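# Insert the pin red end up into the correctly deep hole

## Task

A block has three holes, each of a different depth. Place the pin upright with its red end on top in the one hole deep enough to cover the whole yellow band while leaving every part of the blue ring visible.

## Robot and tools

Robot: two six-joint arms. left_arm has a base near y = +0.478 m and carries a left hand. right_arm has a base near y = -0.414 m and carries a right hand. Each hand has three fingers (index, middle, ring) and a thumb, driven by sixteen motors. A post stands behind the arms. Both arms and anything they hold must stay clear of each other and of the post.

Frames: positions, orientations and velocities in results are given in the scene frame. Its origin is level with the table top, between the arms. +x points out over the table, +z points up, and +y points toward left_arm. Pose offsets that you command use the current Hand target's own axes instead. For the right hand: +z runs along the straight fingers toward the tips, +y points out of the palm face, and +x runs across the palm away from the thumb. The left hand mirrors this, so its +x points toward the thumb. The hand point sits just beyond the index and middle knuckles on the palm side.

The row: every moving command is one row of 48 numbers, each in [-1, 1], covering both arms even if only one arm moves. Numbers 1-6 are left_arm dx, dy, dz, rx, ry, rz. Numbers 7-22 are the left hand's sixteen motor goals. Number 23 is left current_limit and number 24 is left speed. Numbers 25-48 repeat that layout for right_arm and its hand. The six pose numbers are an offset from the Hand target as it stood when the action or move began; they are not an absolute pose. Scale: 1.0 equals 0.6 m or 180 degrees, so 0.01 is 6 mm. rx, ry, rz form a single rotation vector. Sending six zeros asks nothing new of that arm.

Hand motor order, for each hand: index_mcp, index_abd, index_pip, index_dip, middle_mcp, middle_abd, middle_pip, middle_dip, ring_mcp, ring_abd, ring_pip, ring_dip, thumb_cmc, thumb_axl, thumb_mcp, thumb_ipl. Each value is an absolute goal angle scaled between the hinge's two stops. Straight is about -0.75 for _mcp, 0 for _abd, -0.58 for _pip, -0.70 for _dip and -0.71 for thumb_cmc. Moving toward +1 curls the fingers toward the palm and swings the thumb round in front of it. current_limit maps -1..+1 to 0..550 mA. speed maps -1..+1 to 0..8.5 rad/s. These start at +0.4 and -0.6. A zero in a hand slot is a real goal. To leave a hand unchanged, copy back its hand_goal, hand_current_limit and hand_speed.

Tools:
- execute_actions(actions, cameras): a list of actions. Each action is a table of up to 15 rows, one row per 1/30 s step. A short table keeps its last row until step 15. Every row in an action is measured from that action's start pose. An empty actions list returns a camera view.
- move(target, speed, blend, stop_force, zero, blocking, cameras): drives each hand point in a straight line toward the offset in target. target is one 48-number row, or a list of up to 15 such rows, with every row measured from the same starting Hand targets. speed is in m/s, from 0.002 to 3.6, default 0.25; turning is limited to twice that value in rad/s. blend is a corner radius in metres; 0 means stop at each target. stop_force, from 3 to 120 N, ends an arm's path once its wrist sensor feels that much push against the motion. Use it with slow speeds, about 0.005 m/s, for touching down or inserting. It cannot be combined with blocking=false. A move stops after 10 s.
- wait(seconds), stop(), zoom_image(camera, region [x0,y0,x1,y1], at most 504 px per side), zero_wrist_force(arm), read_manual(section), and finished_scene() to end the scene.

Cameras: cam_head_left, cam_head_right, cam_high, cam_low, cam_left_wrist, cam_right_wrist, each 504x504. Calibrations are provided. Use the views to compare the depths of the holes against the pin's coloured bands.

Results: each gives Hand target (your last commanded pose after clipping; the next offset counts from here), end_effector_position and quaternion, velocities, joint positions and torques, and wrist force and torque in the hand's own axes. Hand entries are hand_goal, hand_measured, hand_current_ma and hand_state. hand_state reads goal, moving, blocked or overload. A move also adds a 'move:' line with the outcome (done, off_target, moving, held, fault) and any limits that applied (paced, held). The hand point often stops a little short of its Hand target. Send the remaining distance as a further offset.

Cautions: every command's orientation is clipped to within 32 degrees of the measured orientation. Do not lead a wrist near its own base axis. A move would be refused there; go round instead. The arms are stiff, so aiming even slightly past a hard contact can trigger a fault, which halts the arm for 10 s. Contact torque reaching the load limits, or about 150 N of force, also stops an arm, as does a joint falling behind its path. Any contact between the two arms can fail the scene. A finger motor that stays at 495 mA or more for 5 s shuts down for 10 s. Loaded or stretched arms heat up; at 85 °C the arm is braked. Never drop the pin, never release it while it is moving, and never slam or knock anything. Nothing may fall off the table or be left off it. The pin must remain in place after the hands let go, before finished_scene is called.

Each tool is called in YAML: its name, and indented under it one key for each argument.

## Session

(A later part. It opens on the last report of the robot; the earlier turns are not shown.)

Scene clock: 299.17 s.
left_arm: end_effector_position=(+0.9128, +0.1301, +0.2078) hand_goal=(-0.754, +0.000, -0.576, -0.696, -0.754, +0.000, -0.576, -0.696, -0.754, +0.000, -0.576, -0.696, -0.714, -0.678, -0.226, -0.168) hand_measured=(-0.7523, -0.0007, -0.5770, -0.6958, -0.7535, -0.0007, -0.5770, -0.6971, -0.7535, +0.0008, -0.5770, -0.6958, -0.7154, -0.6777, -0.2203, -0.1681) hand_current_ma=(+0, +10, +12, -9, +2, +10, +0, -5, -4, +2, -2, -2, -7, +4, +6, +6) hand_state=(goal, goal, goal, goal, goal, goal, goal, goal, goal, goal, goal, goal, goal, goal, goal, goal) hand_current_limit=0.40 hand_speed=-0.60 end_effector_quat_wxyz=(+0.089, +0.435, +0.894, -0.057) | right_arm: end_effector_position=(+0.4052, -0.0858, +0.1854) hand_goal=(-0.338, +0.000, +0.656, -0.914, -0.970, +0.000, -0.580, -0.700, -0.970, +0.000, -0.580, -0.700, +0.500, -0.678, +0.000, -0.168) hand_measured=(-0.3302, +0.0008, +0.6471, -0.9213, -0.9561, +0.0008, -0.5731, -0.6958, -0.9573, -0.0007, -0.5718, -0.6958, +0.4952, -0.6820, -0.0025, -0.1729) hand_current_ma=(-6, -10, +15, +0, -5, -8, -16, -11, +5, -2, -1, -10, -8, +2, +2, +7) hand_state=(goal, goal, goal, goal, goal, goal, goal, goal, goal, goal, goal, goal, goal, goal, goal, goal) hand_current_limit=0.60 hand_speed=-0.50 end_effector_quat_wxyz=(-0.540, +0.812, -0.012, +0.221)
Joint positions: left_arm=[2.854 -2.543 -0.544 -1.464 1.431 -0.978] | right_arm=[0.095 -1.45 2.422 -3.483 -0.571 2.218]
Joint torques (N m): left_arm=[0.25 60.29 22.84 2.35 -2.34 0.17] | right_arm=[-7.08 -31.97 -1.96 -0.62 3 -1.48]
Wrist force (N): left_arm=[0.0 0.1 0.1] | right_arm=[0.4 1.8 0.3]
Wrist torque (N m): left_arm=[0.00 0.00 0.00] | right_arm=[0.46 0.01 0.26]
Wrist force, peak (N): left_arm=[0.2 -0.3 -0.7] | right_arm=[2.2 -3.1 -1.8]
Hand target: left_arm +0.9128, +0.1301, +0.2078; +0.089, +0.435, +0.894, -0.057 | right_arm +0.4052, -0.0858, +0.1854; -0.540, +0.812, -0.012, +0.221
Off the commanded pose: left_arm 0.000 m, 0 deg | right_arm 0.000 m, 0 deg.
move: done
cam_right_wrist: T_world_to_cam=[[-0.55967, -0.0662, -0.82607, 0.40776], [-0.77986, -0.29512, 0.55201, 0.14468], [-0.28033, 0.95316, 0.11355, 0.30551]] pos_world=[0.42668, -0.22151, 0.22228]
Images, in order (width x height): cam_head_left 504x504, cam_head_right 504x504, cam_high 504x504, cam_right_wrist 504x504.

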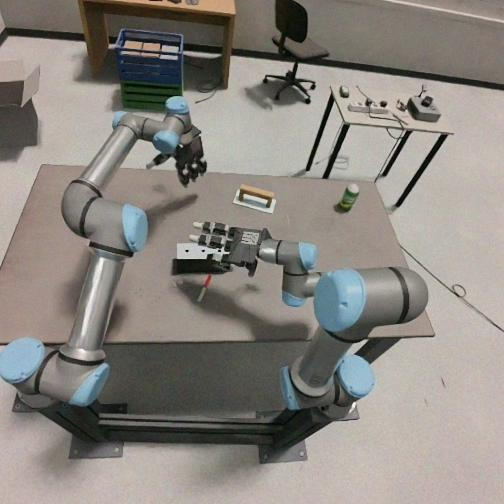

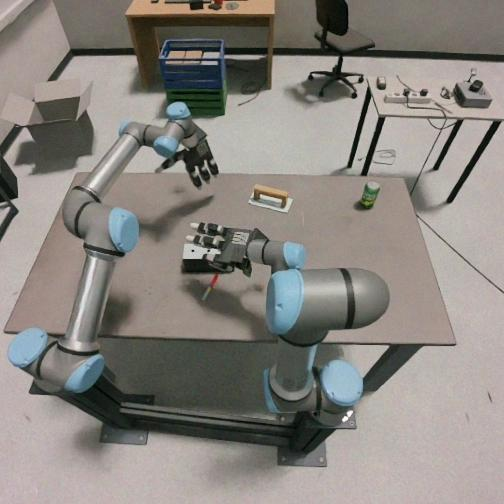

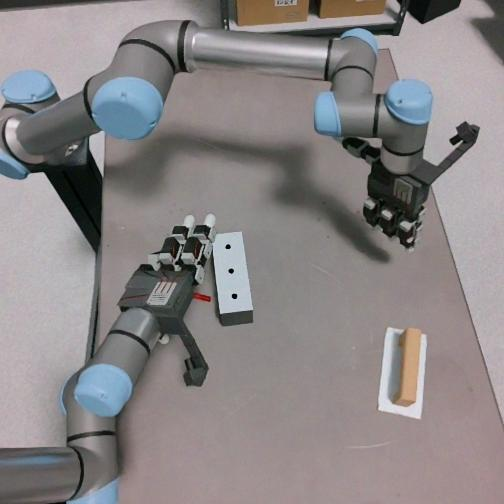

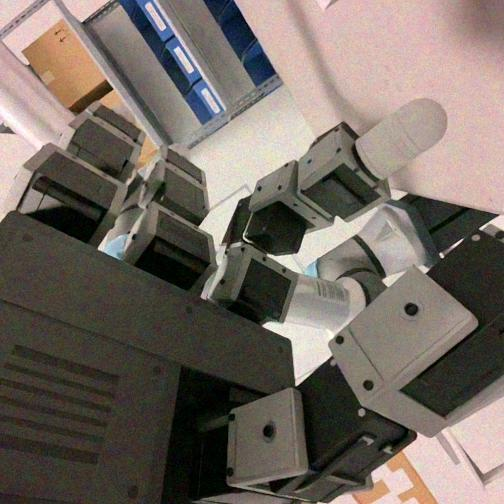

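zoom_image:
  camera: "cam_head_left"
  region: [160, 230, 250, 320]

zoom_image:
  camera: "cam_head_right"
  region: [170, 230, 260, 320]

zoom_image:
  camera: "cam_high"
  region: [130, 220, 270, 360]

Scaled by 5.600 from the camera's image (finer frame: 720x720).

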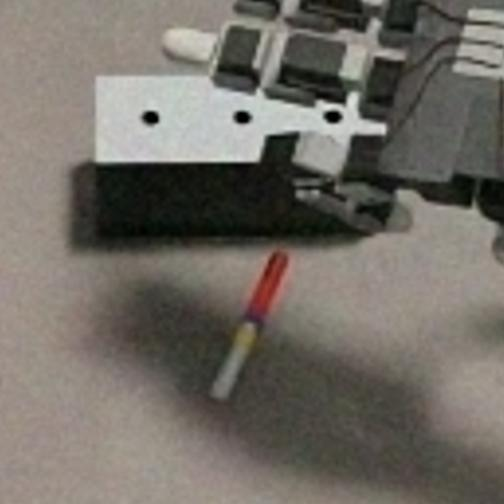

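Scaled by 5.600 from the camera's image (finer frame: 720x720).

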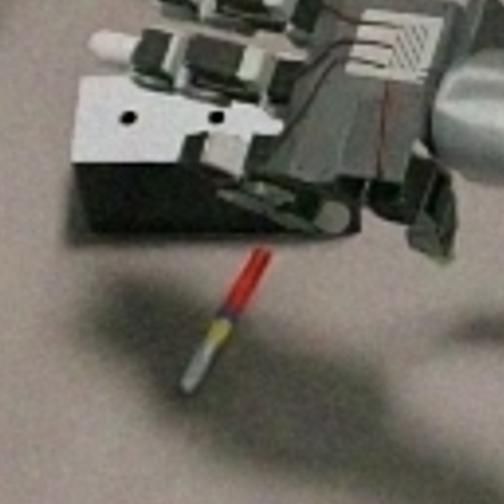

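Scaled by 3.600 from the camera's image (finer frame: 720x720).

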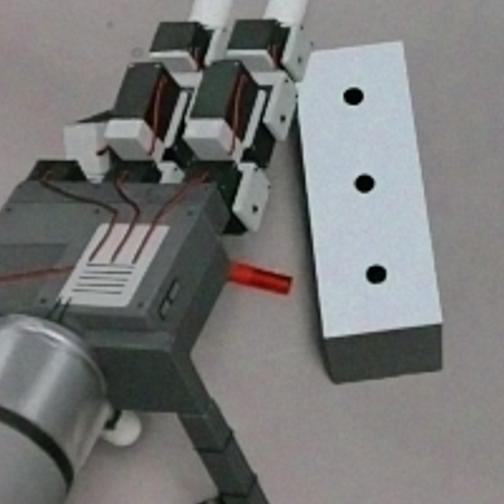

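move:
  target:
    - [0,0,0,0,0,0,-0.754,0,-0.576,-0.696,-0.754,0,-0.576,-0.696,-0.754,0,-0.576,-0.696,-0.714,-0.678,-0.226,-0.168,0.4,-0.6,-0.0528,0.0257,0.2133,0,0,0,-0.338,0,0.657,-0.913,-0.97,0,-0.58,-0.7,-0.97,0,-0.58,-0.7,0.5,-0.677,0.0,-0.167,0.6,-0.6]
    - [0,0,0,0,0,0,-0.754,0,-0.576,-0.696,-0.754,0,-0.576,-0.696,-0.754,0,-0.576,-0.696,-0.714,-0.678,-0.226,-0.168,0.4,-0.6,-0.0931,0.1287,0.2507,0,0,0,-0.338,0,0.657,-0.913,-0.97,0,-0.58,-0.7,-0.97,0,-0.58,-0.7,0.5,-0.677,0.0,-0.167,0.6,-0.6]
    - [0,0,0,0,0,0,-0.754,0,-0.576,-0.696,-0.754,0,-0.576,-0.696,-0.754,0,-0.576,-0.696,-0.714,-0.678,-0.226,-0.168,0.4,-0.6,-0.0970,0.1387,0.2543,0,0,0,-0.338,0,0.657,-0.913,-0.97,0,-0.58,-0.7,-0.97,0,-0.58,-0.7,0.5,-0.677,0.0,-0.167,0.6,-0.6]
  speed: [0.15, 0.08, 0.02]
  blend: [0.02, 0.003, 0]
  stop_force: 8
  cameras: ["cam_right_wrist"]

Scene clock: 316.23 s.
left_arm: end_effector_position=(+0.9128, +0.1301, +0.2078) hand_goal=(-0.754, +0.000, -0.576, -0.696, -0.754, +0.000, -0.576, -0.696, -0.754, +0.000, -0.576, -0.696, -0.714, -0.678, -0.226, -0.168) hand_measured=(-0.7523, -0.0007, -0.5770, -0.6971, -0.7535, -0.0007, -0.5770, -0.6971, -0.7535, +0.0008, -0.5757, -0.6958, -0.7142, -0.6777, -0.2212, -0.1681) hand_current_ma=(+0, +5, +3, -3, +4, +10, +4, -1, +2, +6, +9, +1, -4, +4, +7, +4) hand_state=(goal, goal, goal, goal, goal, goal, goal, goal, goal, goal, goal, goal, goal, goal, goal, goal) hand_current_limit=0.40 hand_speed=-0.60 end_effector_quat_wxyz=(+0.089, +0.435, +0.894, -0.057) | right_arm: end_effector_position=(+0.4277, +0.0277, +0.0433) hand_goal=(-0.338, +0.000, +0.656, -0.914, -0.970, +0.000, -0.580, -0.700, -0.970, +0.000, -0.580, -0.700, +0.500, -0.678, +0.000, -0.168) hand_measured=(-0.3302, -0.0007, +0.6471, -0.9213, -0.9549, -0.0007, -0.5731, -0.6958, -0.9573, -0.0007, -0.5731, -0.6945, +0.4952, -0.6830, -0.0015, -0.1729) hand_current_ma=(+0, +3, +17, -6, -25, -6, -1, -9, +7, +0, -11, -1, +2, -16, +1, +1) hand_state=(goal, goal, goal, goal, goal, goal, goal, goal, goal, goal, goal, goal, goal, goal, goal, goal) hand_current_limit=0.60 hand_speed=-0.60 end_effector_quat_wxyz=(-0.540, +0.812, -0.012, +0.221)
Joint positions: left_arm=[2.854 -2.543 -0.544 -1.464 1.431 -0.978] | right_arm=[0.379 -0.874 2.188 -4.003 -0.816 2.447]
Joint torques (N m): left_arm=[0.51 60.54 23.37 2.45 -2.28 0.18] | right_arm=[6.02 -21.87 -20.1 -3.75 -1.53 1.81]
Wrist force (N): left_arm=[0.1 -0.4 -0.4] | right_arm=[-0.1 0.8 0.0]
Wrist torque (N m): left_arm=[0.00 -0.03 0.02] | right_arm=[0.40 0.08 0.05]
Wrist force, peak (N): left_arm=[0.1 -0.1 -1.0] | right_arm=[0.3 2.0 0.2]
Hand target: left_arm +0.9128, +0.1301, +0.2078; +0.089, +0.435, +0.894, -0.057 | right_arm +0.4277, +0.0277, +0.0433; -0.540, +0.812, -0.012, +0.221
Off the commanded pose: left_arm 0.000 m, 0 deg | right_arm 0.000 m, 0 deg.
move: done
cam_right_wrist: T_world_to_cam=[[-0.55967, -0.0662, -0.82607, 0.3104], [-0.77986, -0.29512, 0.55201, 0.27421], [-0.28033, 0.95316, 0.11355, 0.21978]] pos_world=[0.44918, -0.10801, 0.08008]

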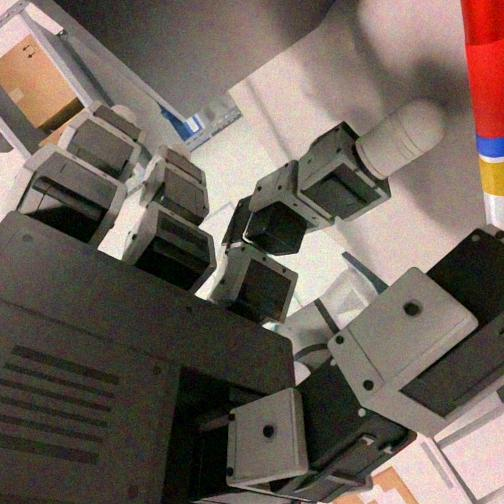

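move:
  target:
    - [0,0,0,0,0,0,-0.754,0,-0.576,-0.696,-0.754,0,-0.576,-0.696,-0.754,0,-0.576,-0.696,-0.714,-0.678,-0.226,-0.168,0.4,-0.6,0,0,0,0,0,0,-0.14,0,0.55,-0.913,-0.97,0,-0.58,-0.7,-0.97,0,-0.58,-0.7,0.5,-0.678,0.11,-0.16,0.0,-0.8]
    - [0,0,0,0,0,0,-0.754,0,-0.576,-0.696,-0.754,0,-0.576,-0.696,-0.754,0,-0.576,-0.696,-0.714,-0.678,-0.226,-0.168,0.4,-0.6,-0.00075,0.0019,0.0007,0,0,0,0.1,0,0.60,-0.88,-0.97,0,-0.58,-0.7,-0.97,0,-0.58,-0.7,0.5,-0.678,0.33,-0.08,0.3,-0.8]
  speed: 0.01
  cameras: ["cam_right_wrist"]

Scene clock: 319.50 s.
left_arm: end_effector_position=(+0.9128, +0.1301, +0.2078) hand_goal=(-0.754, +0.000, -0.576, -0.696, -0.754, +0.000, -0.576, -0.696, -0.754, +0.000, -0.576, -0.696, -0.714, -0.678, -0.226, -0.168) hand_measured=(-0.7523, -0.0007, -0.5782, -0.6958, -0.7535, +0.0008, -0.5770, -0.6958, -0.7535, -0.0007, -0.5770, -0.6958, -0.7142, -0.6767, -0.2203, -0.1672) hand_current_ma=(-2, +11, +8, -8, +8, +8, -2, -5, +5, +6, +6, -8, -8, +12, +7, +4) hand_state=(goal, goal, goal, goal, goal, goal, goal, goal, goal, goal, goal, goal, goal, goal, goal, goal) hand_current_limit=0.40 hand_speed=-0.60 end_effector_quat_wxyz=(+0.089, +0.435, +0.894, -0.057) | right_arm: end_effector_position=(+0.4277, +0.0277, +0.0420) hand_goal=(+0.100, +0.000, +0.600, -0.880, -0.970, +0.000, -0.580, -0.700, -0.970, +0.000, -0.580, -0.700, +0.500, -0.678, +0.330, -0.080) hand_measured=(-0.1324, +0.0052, +0.5548, -0.9086, -0.9561, -0.0007, -0.5731, -0.6958, -0.9573, +0.0008, -0.5731, -0.6945, +0.4964, -0.6820, +0.1271, -0.1462) hand_current_ma=(-362, +6, -13, +0, -7, -14, -6, -8, +5, -3, +3, +4, -9, +11, -341, -43) hand_state=(blocked, goal, blocked, blocked, goal, goal, goal, goal, goal, goal, goal, goal, goal, goal, moving, blocked) hand_current_limit=0.30 hand_speed=-0.80 end_effector_quat_wxyz=(-0.540, +0.812, -0.012, +0.221)
Joint positions: left_arm=[2.854 -2.543 -0.544 -1.464 1.431 -0.978] | right_arm=[0.379 -0.87 2.187 -4.006 -0.816 2.447]
Joint torques (N m): left_arm=[0.18 60.47 22.99 2.51 -2.3 0.22] | right_arm=[0.5 -21.15 -19.35 -3.21 -1.32 0.11]
Wrist force (N): left_arm=[0.2 -0.2 -0.2] | right_arm=[-0.2 -2.4 -0.9]
Wrist torque (N m): left_arm=[0.00 -0.04 0.02] | right_arm=[0.17 0.09 0.07]
Wrist force, peak (N): left_arm=[0.7 0.2 -0.8] | right_arm=[0.7 -4.9 0.4]
Hand target: left_arm +0.9128, +0.1301, +0.2078; +0.089, +0.435, +0.894, -0.057 | right_arm +0.4277, +0.0277, +0.0420; -0.540, +0.812, -0.012, +0.221
Off the commanded pose: left_arm 0.000 m, 0 deg | right_arm 0.000 m, 0 deg.
move: done
cam_right_wrist: T_world_to_cam=[[-0.55967, -0.0662, -0.82607, 0.30932], [-0.77986, -0.29512, 0.55201, 0.27493], [-0.28033, 0.95316, 0.11355, 0.21993]] pos_world=[0.44918, -0.10801, 0.07878]

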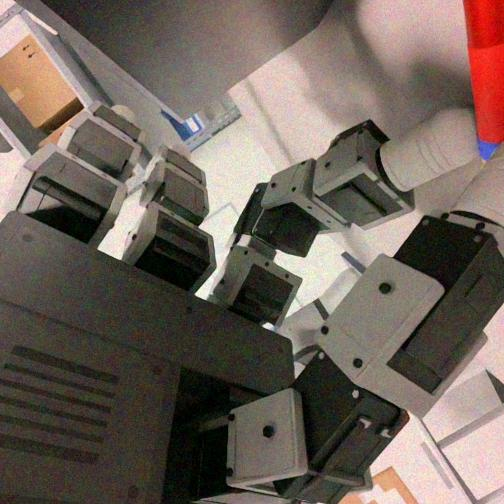

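move:
  target: [0,0,0,0,0,0,-0.754,0,-0.576,-0.696,-0.754,0,-0.576,-0.696,-0.754,0,-0.576,-0.696,-0.714,-0.678,-0.226,-0.168,0.4,-0.6,-0.1478,-0.0565,-0.0057,0,0,0,0.1,0,0.60,-0.88,-0.97,0,-0.58,-0.7,-0.97,0,-0.58,-0.7,0.5,-0.678,0.33,-0.08,0.3,-0.8]
  speed: 0.03
  cameras: ["cam_right_wrist","cam_head_right"]

Scene clock: 324.53 s.
left_arm: end_effector_position=(+0.9128, +0.1301, +0.2078) hand_goal=(-0.754, +0.000, -0.576, -0.696, -0.754, +0.000, -0.576, -0.696, -0.754, +0.000, -0.576, -0.696, -0.714, -0.678, -0.226, -0.168) hand_measured=(-0.7523, +0.0008, -0.5770, -0.6958, -0.7523, +0.0008, -0.5770, -0.6945, -0.7535, -0.0007, -0.5770, -0.6958, -0.7142, -0.6777, -0.2203, -0.1681) hand_current_ma=(+1, +8, +7, -6, +8, +7, -3, -3, +3, +8, +9, +2, -3, +10, +11, +7) hand_state=(goal, goal, goal, goal, goal, goal, goal, goal, goal, goal, goal, goal, goal, goal, goal, goal) hand_current_limit=0.40 hand_speed=-0.60 end_effector_quat_wxyz=(+0.089, +0.435, +0.894, -0.057) | right_arm: end_effector_position=(+0.3392, +0.0617, +0.0423) hand_goal=(+0.100, +0.000, +0.600, -0.880, -0.970, +0.000, -0.580, -0.700, -0.970, +0.000, -0.580, -0.700, +0.500, -0.678, +0.330, -0.080) hand_measured=(-0.1324, +0.0257, +0.5329, -0.9213, -0.9561, +0.0008, -0.5731, -0.6958, -0.9585, +0.0008, -0.5718, -0.6945, +0.5115, -0.6746, +0.1400, -0.1462) hand_current_ma=(-367, +15, -6, -3, -1, +0, -7, +1, +12, -2, -11, -2, -14, +1, -360, -54) hand_state=(blocked, blocked, blocked, blocked, goal, goal, goal, goal, goal, goal, goal, goal, goal, goal, blocked, blocked) hand_current_limit=0.30 hand_speed=-0.80 end_effector_quat_wxyz=(-0.540, +0.812, -0.012, +0.221)
Joint positions: left_arm=[2.854 -2.543 -0.544 -1.464 1.431 -0.978] | right_arm=[0.554 -0.888 2.286 -4.144 -0.976 2.539]
Joint torques (N m): left_arm=[0.29 60.26 22.75 2.49 -2.37 0.22] | right_arm=[5.77 -47.21 7.1 -3.86 -1.74 1.99]
Wrist force (N): left_arm=[-0.1 0.0 -0.3] | right_arm=[0.8 1.4 0.1]
Wrist torque (N m): left_arm=[0.03 0.01 0.00] | right_arm=[0.47 0.06 0.02]
Wrist force, peak (N): left_arm=[0.4 0.1 -0.7] | right_arm=[2.9 -2.3 -1.0]
Hand target: left_arm +0.9128, +0.1301, +0.2078; +0.089, +0.435, +0.894, -0.057 | right_arm +0.3390, +0.0617, +0.0423; -0.540, +0.812, -0.012, +0.221
Off the commanded pose: left_arm 0.000 m, 0 deg | right_arm 0.000 m, 0 deg.
move: done
cam_right_wrist: T_world_to_cam=[[-0.55967, -0.0662, -0.82607, 0.26232], [-0.77986, -0.29512, 0.55201, 0.21565], [-0.28033, 0.95316, 0.11355, 0.16264]] pos_world=[0.36058, -0.07401, 0.07918]
Images, in order (width x height): cam_head_right 504x504, cam_right_wrist 504x504.

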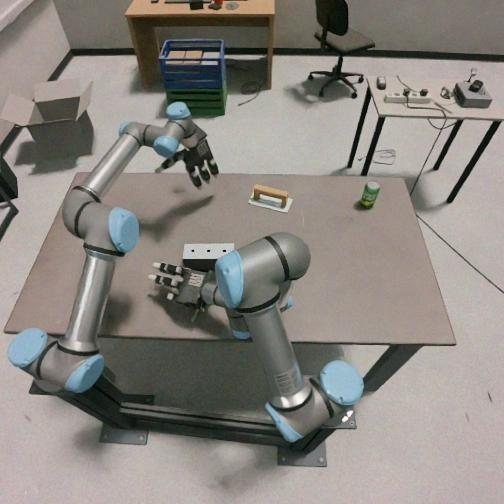

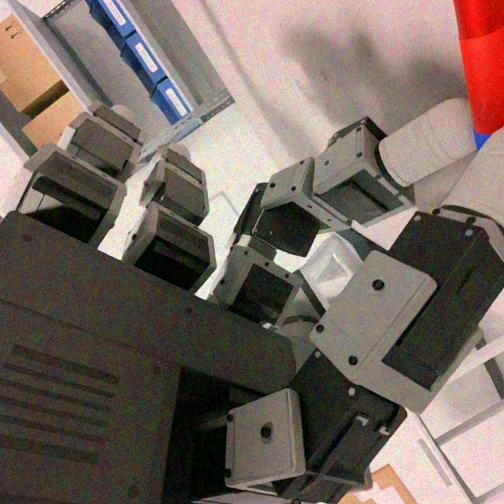

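move:
  target:
    - [0,0,0,0,0,0,-0.754,0,-0.576,-0.696,-0.754,0,-0.576,-0.696,-0.754,0,-0.576,-0.696,-0.714,-0.678,-0.226,-0.168,0.4,-0.6,0,0,0,0,0,0,-0.338,0,0.657,-0.913,-0.97,0,-0.58,-0.7,-0.97,0,-0.58,-0.7,0.5,-0.677,0.0,-0.167,0.6,-0.7]
    - [0,0,0,0,0,0,-0.754,0,-0.576,-0.696,-0.754,0,-0.576,-0.696,-0.754,0,-0.576,-0.696,-0.714,-0.678,-0.226,-0.168,0.4,-0.6,0.0805,-0.206,-0.0747,0,0,0,-0.338,0,0.657,-0.913,-0.97,0,-0.58,-0.7,-0.97,0,-0.58,-0.7,0.5,-0.677,0.0,-0.167,0.6,-0.7]
    - [0,0,0,0,0,0,-0.754,0,-0.576,-0.696,-0.754,0,-0.576,-0.696,-0.754,0,-0.576,-0.696,-0.714,-0.678,-0.226,-0.168,0.4,-0.6,0.1236,-0.1365,-0.2197,0,0,0,-0.338,0,0.657,-0.913,-0.97,0,-0.58,-0.7,-0.97,0,-0.58,-0.7,0.5,-0.677,0.0,-0.167,0.6,-0.7]
  speed: [0.02, 0.12, 0.15]
  blend: [0, 0.02, 0]
  cameras: ["cam_right_wrist","cam_head_right","cam_head_left","cam_high"]

Scene clock: 333.10 s.
left_arm: end_effector_position=(+0.9128, +0.1301, +0.2078) hand_goal=(-0.754, +0.000, -0.576, -0.696, -0.754, +0.000, -0.576, -0.696, -0.754, +0.000, -0.576, -0.696, -0.714, -0.678, -0.226, -0.168) hand_measured=(-0.7535, -0.0007, -0.5770, -0.6958, -0.7523, +0.0008, -0.5770, -0.6971, -0.7535, -0.0007, -0.5757, -0.6958, -0.7142, -0.6777, -0.2212, -0.1672) hand_current_ma=(+1, +6, +7, -4, +4, +9, +3, +0, +5, +3, +10, -4, -9, +8, +9, +3) hand_state=(goal, goal, goal, goal, goal, goal, goal, goal, goal, goal, goal, goal, goal, goal, goal, goal) hand_current_limit=0.40 hand_speed=-0.60 end_effector_quat_wxyz=(+0.089, +0.435, +0.894, -0.057) | right_arm: end_effector_position=(+0.3389, -0.0382, +0.1822) hand_goal=(-0.338, +0.000, +0.656, -0.914, -0.970, +0.000, -0.580, -0.700, -0.970, +0.000, -0.580, -0.700, +0.500, -0.678, +0.000, -0.168) hand_measured=(-0.3253, +0.0008, +0.6471, -0.9213, -0.9549, -0.0007, -0.5731, -0.6945, -0.9573, +0.0008, -0.5718, -0.6945, +0.4964, -0.6820, +0.0004, -0.1672) hand_current_ma=(-4, +0, -1, -9, -8, -12, -5, -3, +5, +0, -3, +0, +2, -11, +2, +17) hand_state=(goal, goal, goal, goal, goal, goal, goal, goal, goal, goal, goal, goal, goal, goal, goal, goal) hand_current_limit=0.60 hand_speed=-0.70 end_effector_quat_wxyz=(-0.540, +0.812, -0.012, +0.221) end_effector_velocity=(+0.000, -0.001, +0.000) end_effector_angular_velocity=(-0.001, -0.001, +0.001)
Joint positions: left_arm=[2.854 -2.543 -0.544 -1.464 1.431 -0.978] | right_arm=[0.279 -1.463 2.485 -3.665 -0.727 2.381]
Joint velocities: left_arm=[within noise] | right_arm=[-0.003 -0.004 0.002 0.005 0.003 -0.005]
Joint torques (N m): left_arm=[0.51 59.94 22.72 2.51 -2.22 0.18] | right_arm=[-7.47 -29.69 -1.52 -0.38 3.05 -1.51]
Wrist force (N): left_arm=[-0.1 -0.2 -0.2] | right_arm=[0.1 1.5 0.1]
Wrist torque (N m): left_arm=[-0.01 0.00 -0.01] | right_arm=[0.46 0.06 0.22]
Wrist force, peak (N): left_arm=[0.5 0.0 -0.8] | right_arm=[-0.2 2.1 0.4]
Hand target: left_arm +0.9128, +0.1301, +0.2078; +0.089, +0.435, +0.894, -0.057 | right_arm +0.3389, -0.0383, +0.1822; -0.540, +0.812, -0.012, +0.221
Off the commanded pose: left_arm 0.000 m, 0 deg | right_arm 0.000 m, 0 deg.
move: done
cam_right_wrist: T_world_to_cam=[[-0.55958, -0.06611, -0.82613, 0.37116], [-0.77996, -0.29506, 0.55191, 0.10885], [-0.28024, 0.95319, 0.11355, 0.24189]] pos_world=[0.36038, -0.17391, 0.21908]
Images, in order (width x height): cam_head_left 504x504, cam_head_right 504x504, cam_high 504x504, cam_right_wrist 504x504.

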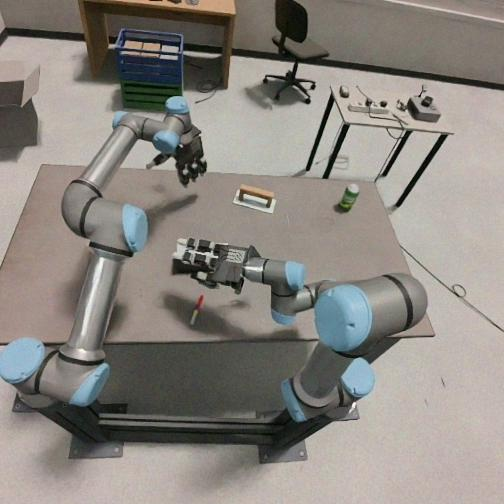

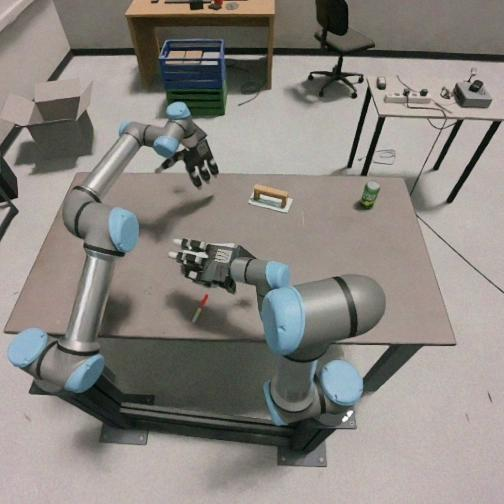

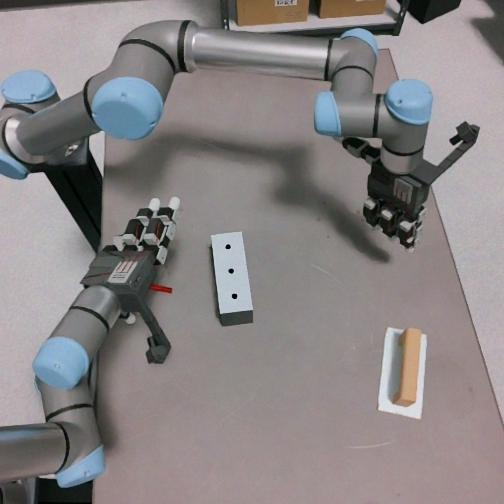

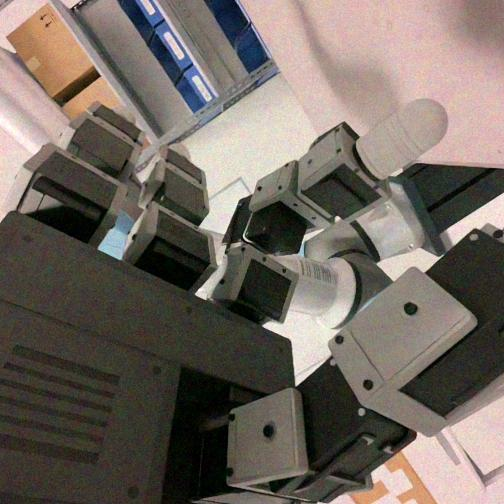

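zoom_image:
  camera: "cam_head_left"
  region: [165, 285, 225, 345]

zoom_image:
  camera: "cam_head_right"
  region: [170, 280, 230, 340]

zoom_image:
  camera: "cam_high"
  region: [130, 260, 190, 320]

Scaled by 8.400 from the camera's image (finer frame: 720x720).

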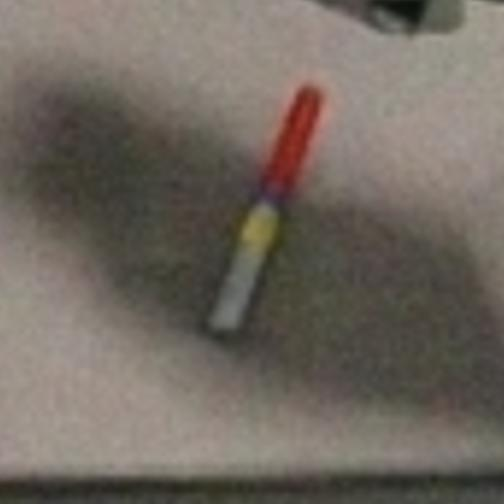

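Scaled by 8.400 from the camera's image (finer frame: 720x720).

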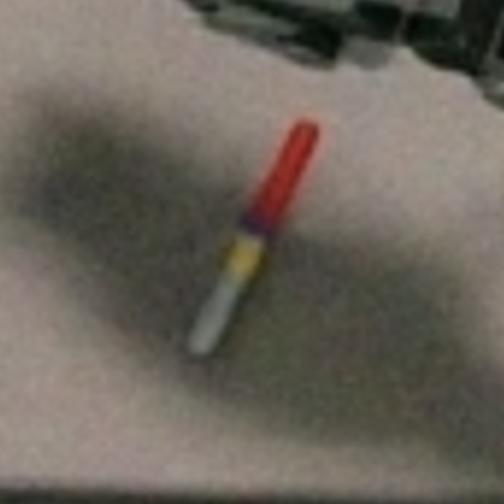

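Scaled by 8.400 from the camera's image (finer frame: 720x720).

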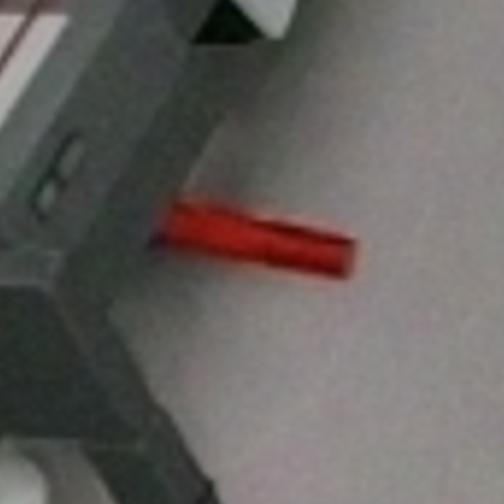

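move:
  target: [0,0,0,0,0,0,-0.754,0,-0.576,-0.696,-0.754,0,-0.576,-0.696,-0.754,0,-0.576,-0.696,-0.714,-0.678,-0.226,-0.168,0.4,-0.6,-0.0785,-0.0439,0.0363,-0.1118,0.4329,0.2735,-0.89,0,0.063,-0.316,-0.97,0,-0.58,-0.7,-0.97,0,-0.58,-0.7,0.5,-0.677,-0.1124,-0.1135,0.6,-0.6]
  speed: 0.3
  cameras: ["cam_right_wrist","cam_head_right","cam_high"]

Scene clock: 351.63 s.
left_arm: end_effector_position=(+0.9128, +0.1301, +0.2078) hand_goal=(-0.754, +0.000, -0.576, -0.696, -0.754, +0.000, -0.576, -0.696, -0.754, +0.000, -0.576, -0.696, -0.714, -0.678, -0.226, -0.168) hand_measured=(-0.7523, -0.0007, -0.5757, -0.6958, -0.7535, -0.0007, -0.5770, -0.6958, -0.7523, -0.0007, -0.5770, -0.6958, -0.7142, -0.6767, -0.2193, -0.1672) hand_current_ma=(-2, +10, +9, -8, +10, +6, -1, -4, -2, +8, +8, +3, -3, +7, +6, -2) hand_state=(goal, goal, goal, goal, goal, goal, goal, goal, goal, goal, goal, goal, goal, goal, goal, goal) hand_current_limit=0.40 hand_speed=-0.60 end_effector_quat_wxyz=(+0.089, +0.435, +0.894, -0.057) | right_arm: end_effector_position=(+0.3080, -0.0058, +0.1837) hand_goal=(-0.890, +0.000, +0.062, -0.316, -0.970, +0.000, -0.580, -0.700, -0.970, +0.000, -0.580, -0.700, +0.500, -0.678, -0.112, -0.114) hand_measured=(-0.8656, +0.0066, +0.0659, -0.3187, -0.9549, -0.0007, -0.5731, -0.6958, -0.9573, +0.0008, -0.5731, -0.6958, +0.5040, -0.6767, -0.1084, -0.1119) hand_current_ma=(-5, -6, +18, -2, -8, -1, +0, -4, -11, +15, +8, +6, +0, -10, -6, +12) hand_state=(blocked, goal, goal, goal, goal, goal, goal, goal, goal, goal, goal, goal, goal, goal, goal, goal) hand_current_limit=0.60 hand_speed=-0.60 end_effector_quat_wxyz=(-0.408, +0.615, -0.539, +0.406)
Joint positions: left_arm=[2.854 -2.543 -0.544 -1.464 1.431 -0.978] | right_arm=[0.938 -1.331 2.289 -3.603 -2.355 3.445]
Joint torques (N m): left_arm=[0.58 60.3 23.21 2.52 -2.36 0.15] | right_arm=[-7.83 -38.41 -1.97 -3.9 1.32 -1.34]
Wrist force (N): left_arm=[0.2 0.0 -0.4] | right_arm=[-0.2 1.6 0.0]
Wrist torque (N m): left_arm=[0.03 -0.04 0.01] | right_arm=[0.45 0.09 0.30]
Wrist force, peak (N): left_arm=[0.1 -0.2 -0.9] | right_arm=[0.9 2.2 0.8]
Hand target: left_arm +0.9128, +0.1301, +0.2078; +0.089, +0.435, +0.894, -0.057 | right_arm +0.3080, -0.0058, +0.1837; -0.408, +0.615, -0.538, +0.405 (not the last commanded pose)
Off the commanded pose: left_arm 0.000 m, 0 deg | right_arm 0.013 m, 24 deg.
move: held (right_arm; a check stopped the path); limits=held
pose unreachable (right arm): on one or more control steps of this call, first in action 0 (counted from 0), this arm could not follow its commanded pose, so it was not sent that pose on those steps. It may still have moved: this result reports where it is.
cause: moving toward the commanded pose would bring two parts of the arm too close to each other (joints 4 (wrist 1) to 6 (wrist 3) lie between them).
cam_right_wrist: T_world_to_cam=[[-0.2833, 0.71378, -0.64052, 0.24253], [-0.54128, 0.43233, 0.72118, -0.00695], [0.79168, 0.55101, 0.26387, -0.15791]] pos_world=[0.18996, -0.0831, 0.20202]
Images, in order (width x height): cam_head_right 504x504, cam_high 504x504, cam_right_wrist 504x504.

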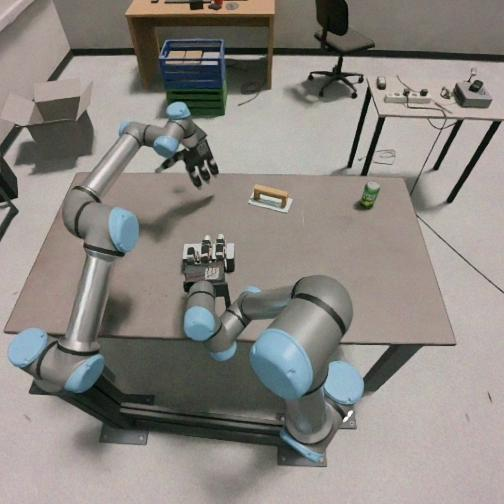

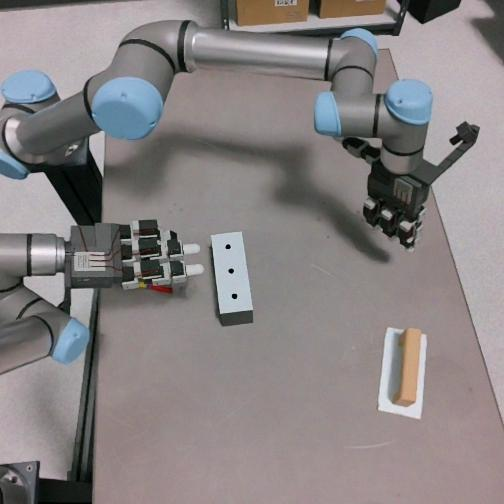

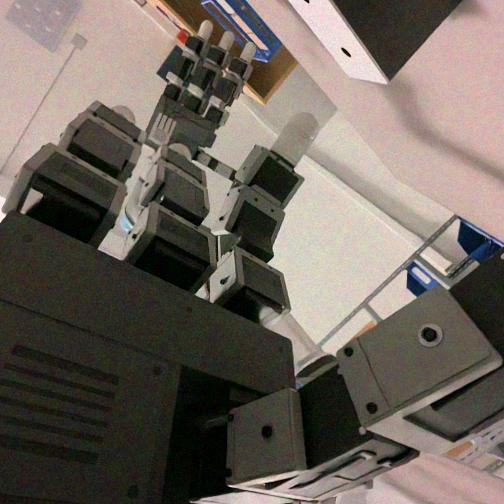

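move:
  target: [0,0,0,0,0,0,-0.754,0,-0.576,-0.696,-0.754,0,-0.576,-0.696,-0.754,0,-0.576,-0.696,-0.714,-0.678,-0.226,-0.168,0.4,-0.6,-0.106,0.0747,0.0877,0.0780,-0.3250,-0.2043,-0.338,0,0.657,-0.913,-0.97,0,-0.58,-0.7,-0.97,0,-0.58,-0.7,0.5,-0.677,0.0,-0.167,0.6,-0.6]
  speed: 0.25

Scene clock: 363.33 s.
left_arm: end_effector_position=(+0.9128, +0.1301, +0.2078) hand_goal=(-0.754, +0.000, -0.576, -0.696, -0.754, +0.000, -0.576, -0.696, -0.754, +0.000, -0.576, -0.696, -0.714, -0.678, -0.226, -0.168) hand_measured=(-0.7535, +0.0008, -0.5770, -0.6958, -0.7535, +0.0008, -0.5770, -0.6958, -0.7535, +0.0008, -0.5757, -0.6958, -0.7154, -0.6777, -0.2203, -0.1681) hand_current_ma=(-2, +7, +11, -7, +6, +9, -3, -3, +2, +6, +5, +1, -3, +12, +9, +1) hand_state=(goal, goal, goal, goal, goal, goal, goal, goal, goal, goal, goal, goal, goal, goal, goal, goal) hand_current_limit=0.40 hand_speed=-0.60 end_effector_quat_wxyz=(+0.089, +0.435, +0.894, -0.057) | right_arm: end_effector_position=(+0.3099, -0.0020, +0.1798) hand_goal=(-0.338, +0.000, +0.656, -0.914, -0.970, +0.000, -0.580, -0.700, -0.970, +0.000, -0.580, -0.700, +0.500, -0.678, +0.000, -0.168) hand_measured=(-0.3290, +0.0008, +0.6536, -0.9124, -0.9537, -0.0007, -0.5718, -0.6958, -0.9561, +0.0008, -0.5718, -0.6945, +0.5040, -0.6746, +0.0014, -0.1643) hand_current_ma=(-3, +5, +6, +9, +2, +12, -6, -2, +10, +10, -1, -6, -10, -3, -12, +5) hand_state=(goal, goal, goal, goal, goal, goal, goal, goal, goal, goal, goal, goal, goal, goal, goal, goal) hand_current_limit=0.60 hand_speed=-0.60 end_effector_quat_wxyz=(-0.420, +0.635, -0.511, +0.399)
Joint positions: left_arm=[2.854 -2.543 -0.544 -1.464 1.431 -0.978] | right_arm=[0.921 -1.315 2.299 -3.676 -2.285 3.367]
Joint torques (N m): left_arm=[0.55 60.41 22.59 2.48 -2.34 0.19] | right_arm=[6.02 -38.06 -27.22 -0.64 -2.97 1.92]
Wrist force (N): left_arm=[0.0 0.0 -0.3] | right_arm=[0.3 1.5 0.3]
Wrist torque (N m): left_arm=[0.03 -0.01 0.00] | right_arm=[0.45 0.01 0.13]
Wrist force, peak (N): left_arm=[0.2 -0.2 -0.9] | right_arm=[0.1 3.0 1.4]
Hand target: left_arm +0.9128, +0.1301, +0.2078; +0.089, +0.435, +0.894, -0.057 | right_arm +0.3099, -0.0021, +0.1798; -0.420, +0.635, -0.511, +0.399 (not the last commanded pose)
Off the commanded pose: left_arm 0.000 m, 0 deg | right_arm 0.088 m, 66 deg.
move: held (right_arm; a check stopped the path); limits=held
pose unreachable (right arm): on one or more control steps of this call, first in action 0 (counted from 0), this arm could not follow its commanded pose, so it was not sent that pose on those steps. It may still have moved: this result reports where it is.
cause: moving toward the commanded pose would bring two parts of the arm too close to each other (joints 4 (wrist 1) to 6 (wrist 3) lie between them).

move:
  target: [0,0,0,0,0,0,-0.754,0,-0.576,-0.696,-0.754,0,-0.576,-0.696,-0.754,0,-0.576,-0.696,-0.714,-0.678,-0.226,-0.168,0.4,-0.6,-0.0077,-0.093,0.1125,0.0,0.0,0.0,-0.338,0,0.657,-0.913,-0.97,0,-0.58,-0.7,-0.97,0,-0.58,-0.7,0.5,-0.677,0.0,-0.167,0.6,-0.6]
  speed: 0.15

Scene clock: 366.73 s.
left_arm: end_effector_position=(+0.9128, +0.1301, +0.2078) hand_goal=(-0.754, +0.000, -0.576, -0.696, -0.754, +0.000, -0.576, -0.696, -0.754, +0.000, -0.576, -0.696, -0.714, -0.678, -0.226, -0.168) hand_measured=(-0.7535, +0.0008, -0.5757, -0.6958, -0.7523, +0.0008, -0.5770, -0.6958, -0.7523, -0.0007, -0.5770, -0.6958, -0.7142, -0.6777, -0.2203, -0.1681) hand_current_ma=(-5, +1, +8, -1, +5, +7, +0, -3, +6, +5, +4, +0, -3, +7, +11, +1) hand_state=(goal, goal, goal, goal, goal, goal, goal, goal, goal, goal, goal, goal, goal, goal, goal, goal) hand_current_limit=0.40 hand_speed=-0.60 end_effector_quat_wxyz=(+0.089, +0.435, +0.894, -0.057) | right_arm: end_effector_position=(+0.3897, +0.0180, +0.2097) hand_goal=(-0.338, +0.000, +0.656, -0.914, -0.970, +0.000, -0.580, -0.700, -0.970, +0.000, -0.580, -0.700, +0.500, -0.678, +0.000, -0.168) hand_measured=(-0.3290, -0.0007, +0.6510, -0.9137, -0.9549, +0.0008, -0.5731, -0.6958, -0.9561, -0.0007, -0.5731, -0.6958, +0.5052, -0.6746, -0.0025, -0.1653) hand_current_ma=(+7, +0, +0, +9, -19, +2, -2, +2, +23, +8, -9, +0, -11, -4, +3, +18) hand_state=(goal, goal, goal, goal, goal, goal, goal, goal, goal, goal, goal, goal, goal, goal, goal, goal) hand_current_limit=0.60 hand_speed=-0.60 end_effector_quat_wxyz=(-0.420, +0.635, -0.511, +0.399)
Joint positions: left_arm=[2.854 -2.543 -0.544 -1.464 1.431 -0.978] | right_arm=[0.804 -1.281 2.13 -3.578 -2.179 3.305]
Joint torques (N m): left_arm=[0.34 60.89 23.17 2.58 -2.31 0.18] | right_arm=[-7.3 -15.21 -27.85 -0.63 1.6 -1.41]
Wrist force (N): left_arm=[0.2 0.1 -0.2] | right_arm=[0.4 1.6 0.1]
Wrist torque (N m): left_arm=[0.03 -0.03 0.01] | right_arm=[0.45 -0.01 0.32]
Wrist force, peak (N): left_arm=[0.2 -0.1 -0.9] | right_arm=[0.1 2.3 -0.3]
Hand target: left_arm +0.9128, +0.1301, +0.2078; +0.089, +0.435, +0.894, -0.057 | right_arm +0.3898, +0.0180, +0.2097; -0.420, +0.635, -0.511, +0.399
Off the commanded pose: left_arm 0.000 m, 0 deg | right_arm 0.000 m, 0 deg.
move: done

move:
  target:
    - [0,0,0,0,0,0,-0.754,0,-0.576,-0.696,-0.754,0,-0.576,-0.696,-0.754,0,-0.576,-0.696,-0.714,-0.678,-0.226,-0.168,0.4,-0.6,0,0,0,0.0741,-0.3063,-0.1918,-0.338,0,0.657,-0.913,-0.97,0,-0.58,-0.7,-0.97,0,-0.58,-0.7,0.5,-0.677,0.0,-0.167,0.6,-0.6]
    - [0,0,0,0,0,0,-0.754,0,-0.576,-0.696,-0.754,0,-0.576,-0.696,-0.754,0,-0.576,-0.696,-0.714,-0.678,-0.226,-0.168,0.4,-0.6,-0.09,0.1602,-0.0252,0.0741,-0.3063,-0.1918,-0.338,0,0.657,-0.913,-0.97,0,-0.58,-0.7,-0.97,0,-0.58,-0.7,0.5,-0.677,0.0,-0.167,0.6,-0.6]
  speed: [0.35, 0.12]
  blend: [0.02, 0]
  cameras: ["cam_right_wrist"]

Scene clock: 373.97 s.
left_arm: end_effector_position=(+0.9128, +0.1301, +0.2078) hand_goal=(-0.754, +0.000, -0.576, -0.696, -0.754, +0.000, -0.576, -0.696, -0.754, +0.000, -0.576, -0.696, -0.714, -0.678, -0.226, -0.168) hand_measured=(-0.7523, +0.0008, -0.5770, -0.6958, -0.7535, +0.0008, -0.5757, -0.6958, -0.7535, -0.0007, -0.5770, -0.6958, -0.7142, -0.6767, -0.2203, -0.1672) hand_current_ma=(+5, +9, +12, -6, +5, +6, +0, -7, +1, +2, +6, -3, -7, +10, +9, -2) hand_state=(goal, goal, goal, goal, goal, goal, goal, goal, goal, goal, goal, goal, goal, goal, goal, goal) hand_current_limit=0.40 hand_speed=-0.60 end_effector_quat_wxyz=(+0.089, +0.435, +0.894, -0.057) | right_arm: end_effector_position=(+0.3368, +0.0572, +0.1202) hand_goal=(-0.338, +0.000, +0.656, -0.914, -0.970, +0.000, -0.580, -0.700, -0.970, +0.000, -0.580, -0.700, +0.500, -0.678, +0.000, -0.168) hand_measured=(-0.3290, +0.0008, +0.6536, -0.9124, -0.9537, -0.0007, -0.5731, -0.6958, -0.9573, +0.0008, -0.5718, -0.6945, +0.4952, -0.6809, -0.0035, -0.1653) hand_current_ma=(-13, +9, +11, +10, +2, +0, +3, -10, +8, +6, +9, -3, -16, -5, -1, +2) hand_state=(goal, goal, goal, goal, goal, goal, goal, goal, goal, goal, goal, goal, goal, goal, goal, goal) hand_current_limit=0.60 hand_speed=-0.60 end_effector_quat_wxyz=(-0.540, +0.812, -0.012, +0.220)
Joint positions: left_arm=[2.854 -2.543 -0.544 -1.464 1.431 -0.978] | right_arm=[0.546 -1.13 2.311 -3.925 -0.967 2.534]
Joint torques (N m): left_arm=[0.46 60.42 22.8 2.56 -2.26 0.22] | right_arm=[6.84 -15.95 -23.33 -3.87 -1.43 2]
Wrist force (N): left_arm=[0.2 0.0 -0.5] | right_arm=[0.0 1.3 0.0]
Wrist torque (N m): left_arm=[0.03 -0.04 0.01] | right_arm=[0.46 0.08 0.03]
Wrist force, peak (N): left_arm=[0.3 0.2 -0.7] | right_arm=[-0.6 2.0 0.4]
Hand target: left_arm +0.9128, +0.1301, +0.2078; +0.089, +0.435, +0.894, -0.057 | right_arm +0.3368, +0.0572, +0.1201; -0.540, +0.812, -0.012, +0.221
Off the commanded pose: left_arm 0.000 m, 0 deg | right_arm 0.000 m, 0 deg.
move: done
cam_right_wrist: T_world_to_cam=[[-0.55989, -0.06756, -0.82581, 0.32513], [-0.7792, -0.29596, 0.5525, 0.16934], [-0.28173, 0.95281, 0.11306, 0.15795]] pos_world=[0.35848, -0.07841, 0.15708]

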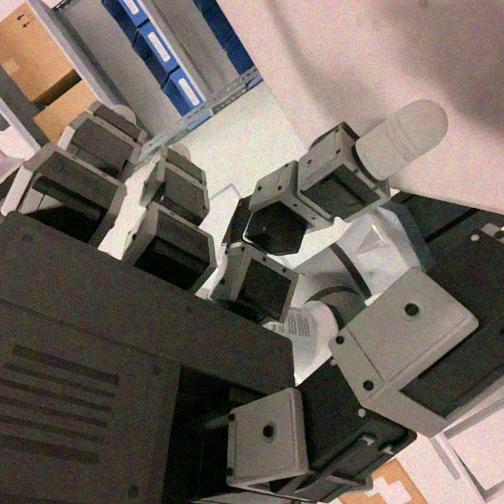

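move:
  target:
    - [0,0,0,0,0,0,-0.754,0,-0.576,-0.696,-0.754,0,-0.576,-0.696,-0.754,0,-0.576,-0.696,-0.714,-0.678,-0.226,-0.168,0.4,-0.6,-0.0402,0.1029,0.0373,0,0,0,-0.338,0,0.657,-0.913,-0.97,0,-0.58,-0.7,-0.97,0,-0.58,-0.7,0.5,-0.677,0.0,-0.167,0.6,-0.6]
    - [0,0,0,0,0,0,-0.754,0,-0.576,-0.696,-0.754,0,-0.576,-0.696,-0.754,0,-0.576,-0.696,-0.714,-0.678,-0.226,-0.168,0.4,-0.6,-0.0442,0.1132,0.0410,0,0,0,-0.338,0,0.657,-0.913,-0.97,0,-0.58,-0.7,-0.97,0,-0.58,-0.7,0.5,-0.677,0.0,-0.167,0.6,-0.6]
  speed: [0.1, 0.02]
  blend: [0.003, 0]
  stop_force: 8
  cameras: ["cam_right_wrist"]

Scene clock: 380.93 s.
left_arm: end_effector_position=(+0.9128, +0.1301, +0.2078) hand_goal=(-0.754, +0.000, -0.576, -0.696, -0.754, +0.000, -0.576, -0.696, -0.754, +0.000, -0.576, -0.696, -0.714, -0.678, -0.226, -0.168) hand_measured=(-0.7535, -0.0007, -0.5770, -0.6971, -0.7523, +0.0008, -0.5770, -0.6958, -0.7535, +0.0008, -0.5770, -0.6971, -0.7142, -0.6777, -0.2203, -0.1681) hand_current_ma=(-1, +9, +8, -5, +5, +7, +2, -4, +0, +7, +3, +2, -6, +9, +4, +1) hand_state=(goal, goal, goal, goal, goal, goal, goal, goal, goal, goal, goal, goal, goal, goal, goal, goal) hand_current_limit=0.40 hand_speed=-0.60 end_effector_quat_wxyz=(+0.089, +0.435, +0.894, -0.057) | right_arm: end_effector_position=(+0.3369, +0.0572, +0.0431) hand_goal=(-0.338, +0.000, +0.656, -0.914, -0.970, +0.000, -0.580, -0.700, -0.970, +0.000, -0.580, -0.700, +0.500, -0.678, +0.000, -0.168) hand_measured=(-0.3290, +0.0008, +0.6523, -0.9124, -0.9537, -0.0007, -0.5731, -0.6958, -0.9573, -0.0007, -0.5731, -0.6958, +0.4952, -0.6820, -0.0035, -0.1653) hand_current_ma=(-18, +7, -1, +9, -1, -6, +3, -9, +17, +3, -4, +2, -7, -8, +6, +9) hand_state=(goal, goal, goal, goal, goal, goal, goal, goal, goal, goal, goal, goal, goal, goal, goal, goal) hand_current_limit=0.60 hand_speed=-0.60 end_effector_quat_wxyz=(-0.540, +0.812, -0.012, +0.221)
Joint positions: left_arm=[2.854 -2.543 -0.544 -1.464 1.431 -0.978] | right_arm=[0.546 -0.894 2.3 -4.15 -0.967 2.534]
Joint torques (N m): left_arm=[0.45 60.51 22.9 2.6 -2.29 0.32] | right_arm=[5.83 -19.2 -18.76 -3.78 -1.71 1.81]
Wrist force (N): left_arm=[-0.1 0.2 -0.4] | right_arm=[-0.3 0.9 0.2]
Wrist torque (N m): left_arm=[0.06 0.00 -0.02] | right_arm=[0.39 0.12 0.02]
Wrist force, peak (N): left_arm=[-0.1 0.2 -0.8] | right_arm=[-0.4 2.0 0.4]
Hand target: left_arm +0.9128, +0.1301, +0.2078; +0.089, +0.435, +0.894, -0.057 | right_arm +0.3369, +0.0572, +0.0431; -0.540, +0.812, -0.012, +0.221
Off the commanded pose: left_arm 0.000 m, 0 deg | right_arm 0.000 m, 0 deg.
move: done
cam_right_wrist: T_world_to_cam=[[-0.55983, -0.06749, -0.82585, 0.26159], [-0.77927, -0.29589, 0.55244, 0.21199], [-0.28164, 0.95283, 0.11306, 0.16665]] pos_world=[0.35858, -0.07841, 0.08008]

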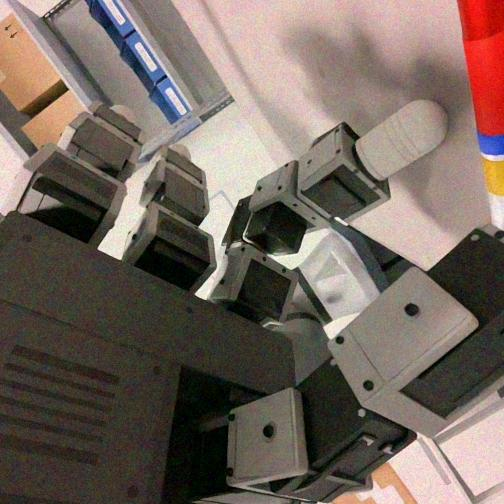

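move:
  target:
    - [0,0,0,0,0,0,-0.754,0,-0.576,-0.696,-0.754,0,-0.576,-0.696,-0.754,0,-0.576,-0.696,-0.714,-0.678,-0.226,-0.168,0.4,-0.6,0,0,0,0,0,0,-0.14,0,0.55,-0.913,-0.97,0,-0.58,-0.7,-0.97,0,-0.58,-0.7,0.5,-0.678,0.11,-0.16,0.0,-0.8]
    - [0,0,0,0,0,0,-0.754,0,-0.576,-0.696,-0.754,0,-0.576,-0.696,-0.754,0,-0.576,-0.696,-0.714,-0.678,-0.226,-0.168,0.4,-0.6,-0.00063,0.0016,0.0006,0,0,0,0.1,0,0.60,-0.88,-0.97,0,-0.58,-0.7,-0.97,0,-0.58,-0.7,0.5,-0.678,0.33,-0.08,0.3,-0.8]
  speed: 0.01
  cameras: ["cam_right_wrist"]

move:
  target: [0,0,0,0,0,0,-0.754,0,-0.576,-0.696,-0.754,0,-0.576,-0.696,-0.754,0,-0.576,-0.696,-0.714,-0.678,-0.226,-0.168,0.4,-0.6,0.3083,0.2124,-0.2547,0,0,0,0.1,0,0.60,-0.88,-0.97,0,-0.58,-0.7,-0.97,0,-0.58,-0.7,0.5,-0.678,0.33,-0.08,0.3,-0.8]
  speed: 0.05
  cameras: ["cam_right_wrist"]

Scene clock: 385.13 s.
left_arm: end_effector_position=(+0.9128, +0.1301, +0.2078) hand_goal=(-0.754, +0.000, -0.576, -0.696, -0.754, +0.000, -0.576, -0.696, -0.754, +0.000, -0.576, -0.696, -0.714, -0.678, -0.226, -0.168) hand_measured=(-0.7535, +0.0008, -0.5770, -0.6958, -0.7523, -0.0007, -0.5770, -0.6958, -0.7535, -0.0007, -0.5770, -0.6971, -0.7142, -0.6767, -0.2212, -0.1672) hand_current_ma=(+2, +8, +10, -8, +6, +10, +4, -5, +0, +1, +7, -5, -9, +7, +14, +4) hand_state=(goal, goal, goal, goal, goal, goal, goal, goal, goal, goal, goal, goal, goal, goal, goal, goal) hand_current_limit=0.40 hand_speed=-0.60 end_effector_quat_wxyz=(+0.089, +0.435, +0.894, -0.057) | right_arm: end_effector_position=(+0.3369, +0.0572, +0.0420) hand_goal=(+0.100, +0.000, +0.600, -0.880, -0.970, +0.000, -0.580, -0.700, -0.970, +0.000, -0.580, -0.700, +0.500, -0.678, +0.330, -0.080) hand_measured=(-0.1300, +0.0066, +0.5586, -0.9060, -0.9549, -0.0007, -0.5731, -0.6945, -0.9573, +0.0008, -0.5731, -0.6945, +0.5014, -0.6820, +0.1241, -0.1443) hand_current_ma=(-370, -2, -6, -6, -10, -1, -6, -2, +13, +5, +3, +1, -12, +0, -359, -50) hand_state=(blocked, goal, blocked, blocked, goal, goal, goal, goal, goal, goal, goal, goal, goal, goal, moving, blocked) hand_current_limit=0.30 hand_speed=-0.80 end_effector_quat_wxyz=(-0.540, +0.812, -0.012, +0.221)
Joint positions: left_arm=[2.854 -2.543 -0.544 -1.464 1.431 -0.978] | right_arm=[0.546 -0.891 2.3 -4.153 -0.967 2.534]
Joint torques (N m): left_arm=[0.49 60.81 22.74 2.45 -2.23 0.19] | right_arm=[3.25 -18.42 -18.52 -3.12 -1.44 0.39]
Wrist force (N): left_arm=[0.0 0.0 -0.2] | right_arm=[-0.1 -2.2 -0.9]
Wrist torque (N m): left_arm=[0.01 0.00 -0.01] | right_arm=[0.22 0.09 0.09]
Wrist force, peak (N): left_arm=[0.4 0.3 -0.7] | right_arm=[0.4 -4.9 0.4]
Hand target: left_arm +0.9128, +0.1301, +0.2078; +0.089, +0.435, +0.894, -0.057 | right_arm +0.3369, +0.0572, +0.0420; -0.540, +0.812, -0.012, +0.221
Off the commanded pose: left_arm 0.000 m, 0 deg | right_arm 0.000 m, 0 deg.
move: done
cam_right_wrist: T_world_to_cam=[[-0.55983, -0.06749, -0.82585, 0.26069], [-0.77927, -0.29589, 0.55244, 0.2126], [-0.28164, 0.95283, 0.11306, 0.16678]] pos_world=[0.35858, -0.07841, 0.07898]

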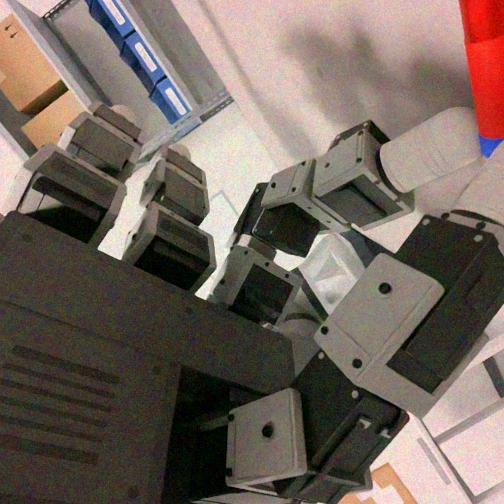

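Scene clock: 391.30 s.
left_arm: end_effector_position=(+0.9128, +0.1301, +0.2078) hand_goal=(-0.754, +0.000, -0.576, -0.696, -0.754, +0.000, -0.576, -0.696, -0.754, +0.000, -0.576, -0.696, -0.714, -0.678, -0.226, -0.168) hand_measured=(-0.7523, +0.0008, -0.5770, -0.6958, -0.7535, +0.0008, -0.5770, -0.6958, -0.7535, -0.0007, -0.5770, -0.6958, -0.7142, -0.6777, -0.2203, -0.1672) hand_current_ma=(-1, +8, +8, -6, +8, +11, +2, -3, +5, +4, +9, +3, -1, +5, +12, +0) hand_state=(goal, goal, goal, goal, goal, goal, goal, goal, goal, goal, goal, goal, goal, goal, goal, goal) hand_current_limit=0.40 hand_speed=-0.60 end_effector_quat_wxyz=(+0.089, +0.435, +0.894, -0.057) | right_arm: end_effector_position=(+0.4751, -0.1766, +0.0422) hand_goal=(+0.100, +0.000, +0.600, -0.880, -0.970, +0.000, -0.580, -0.700, -0.970, +0.000, -0.580, -0.700, +0.500, -0.678, +0.330, -0.080) hand_measured=(-0.1324, +0.0008, +0.5394, -0.9213, -0.9537, +0.0008, -0.5731, -0.6958, -0.9573, +0.0008, -0.5731, -0.6958, +0.5165, -0.6735, +0.1400, -0.1452) hand_current_ma=(-364, -8, -6, -17, -3, -11, -6, -5, +13, +4, +12, -3, -10, +9, -357, -42) hand_state=(blocked, goal, blocked, blocked, goal, goal, goal, goal, goal, goal, goal, goal, goal, goal, blocked, blocked) hand_current_limit=0.30 hand_speed=-0.80 end_effector_quat_wxyz=(-0.540, +0.812, -0.012, +0.221)
Joint positions: left_arm=[2.854 -2.543 -0.544 -1.464 1.431 -0.978] | right_arm=[-0.154 -1.034 2.418 -3.548 -0.395 1.828]
Joint torques (N m): left_arm=[0.01 61.07 22.92 2.46 -2.18 0.22] | right_arm=[-7.15 -40.36 -18.85 -0.42 2.97 -1.55]
Wrist force (N): left_arm=[-0.1 0.3 -0.4] | right_arm=[0.0 -2.4 -0.2]
Wrist torque (N m): left_arm=[0.09 0.00 -0.02] | right_arm=[0.27 0.08 0.27]
Wrist force, peak (N): left_arm=[0.1 0.1 -0.8] | right_arm=[0.4 -4.6 -0.4]
Hand target: left_arm +0.9128, +0.1301, +0.2078; +0.089, +0.435, +0.894, -0.057 | right_arm +0.4751, -0.1766, +0.0422; -0.540, +0.812, -0.012, +0.221
Off the commanded pose: left_arm 0.000 m, 0 deg | right_arm 0.000 m, 0 deg.
move: done
cam_right_wrist: T_world_to_cam=[[-0.55983, -0.06733, -0.82587, 0.32249], [-0.77932, -0.29585, 0.5524, 0.25105], [-0.28152, 0.95286, 0.11315, 0.42839]] pos_world=[0.49678, -0.31221, 0.07918]

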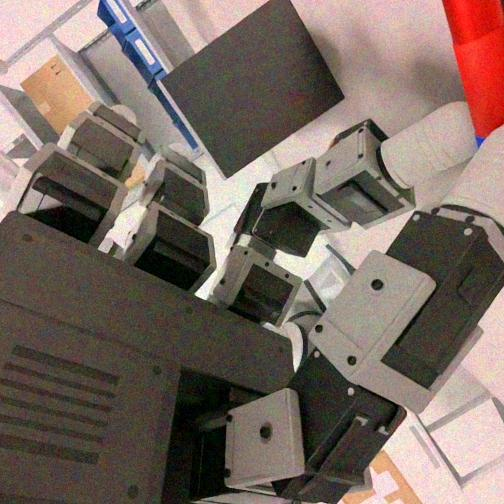

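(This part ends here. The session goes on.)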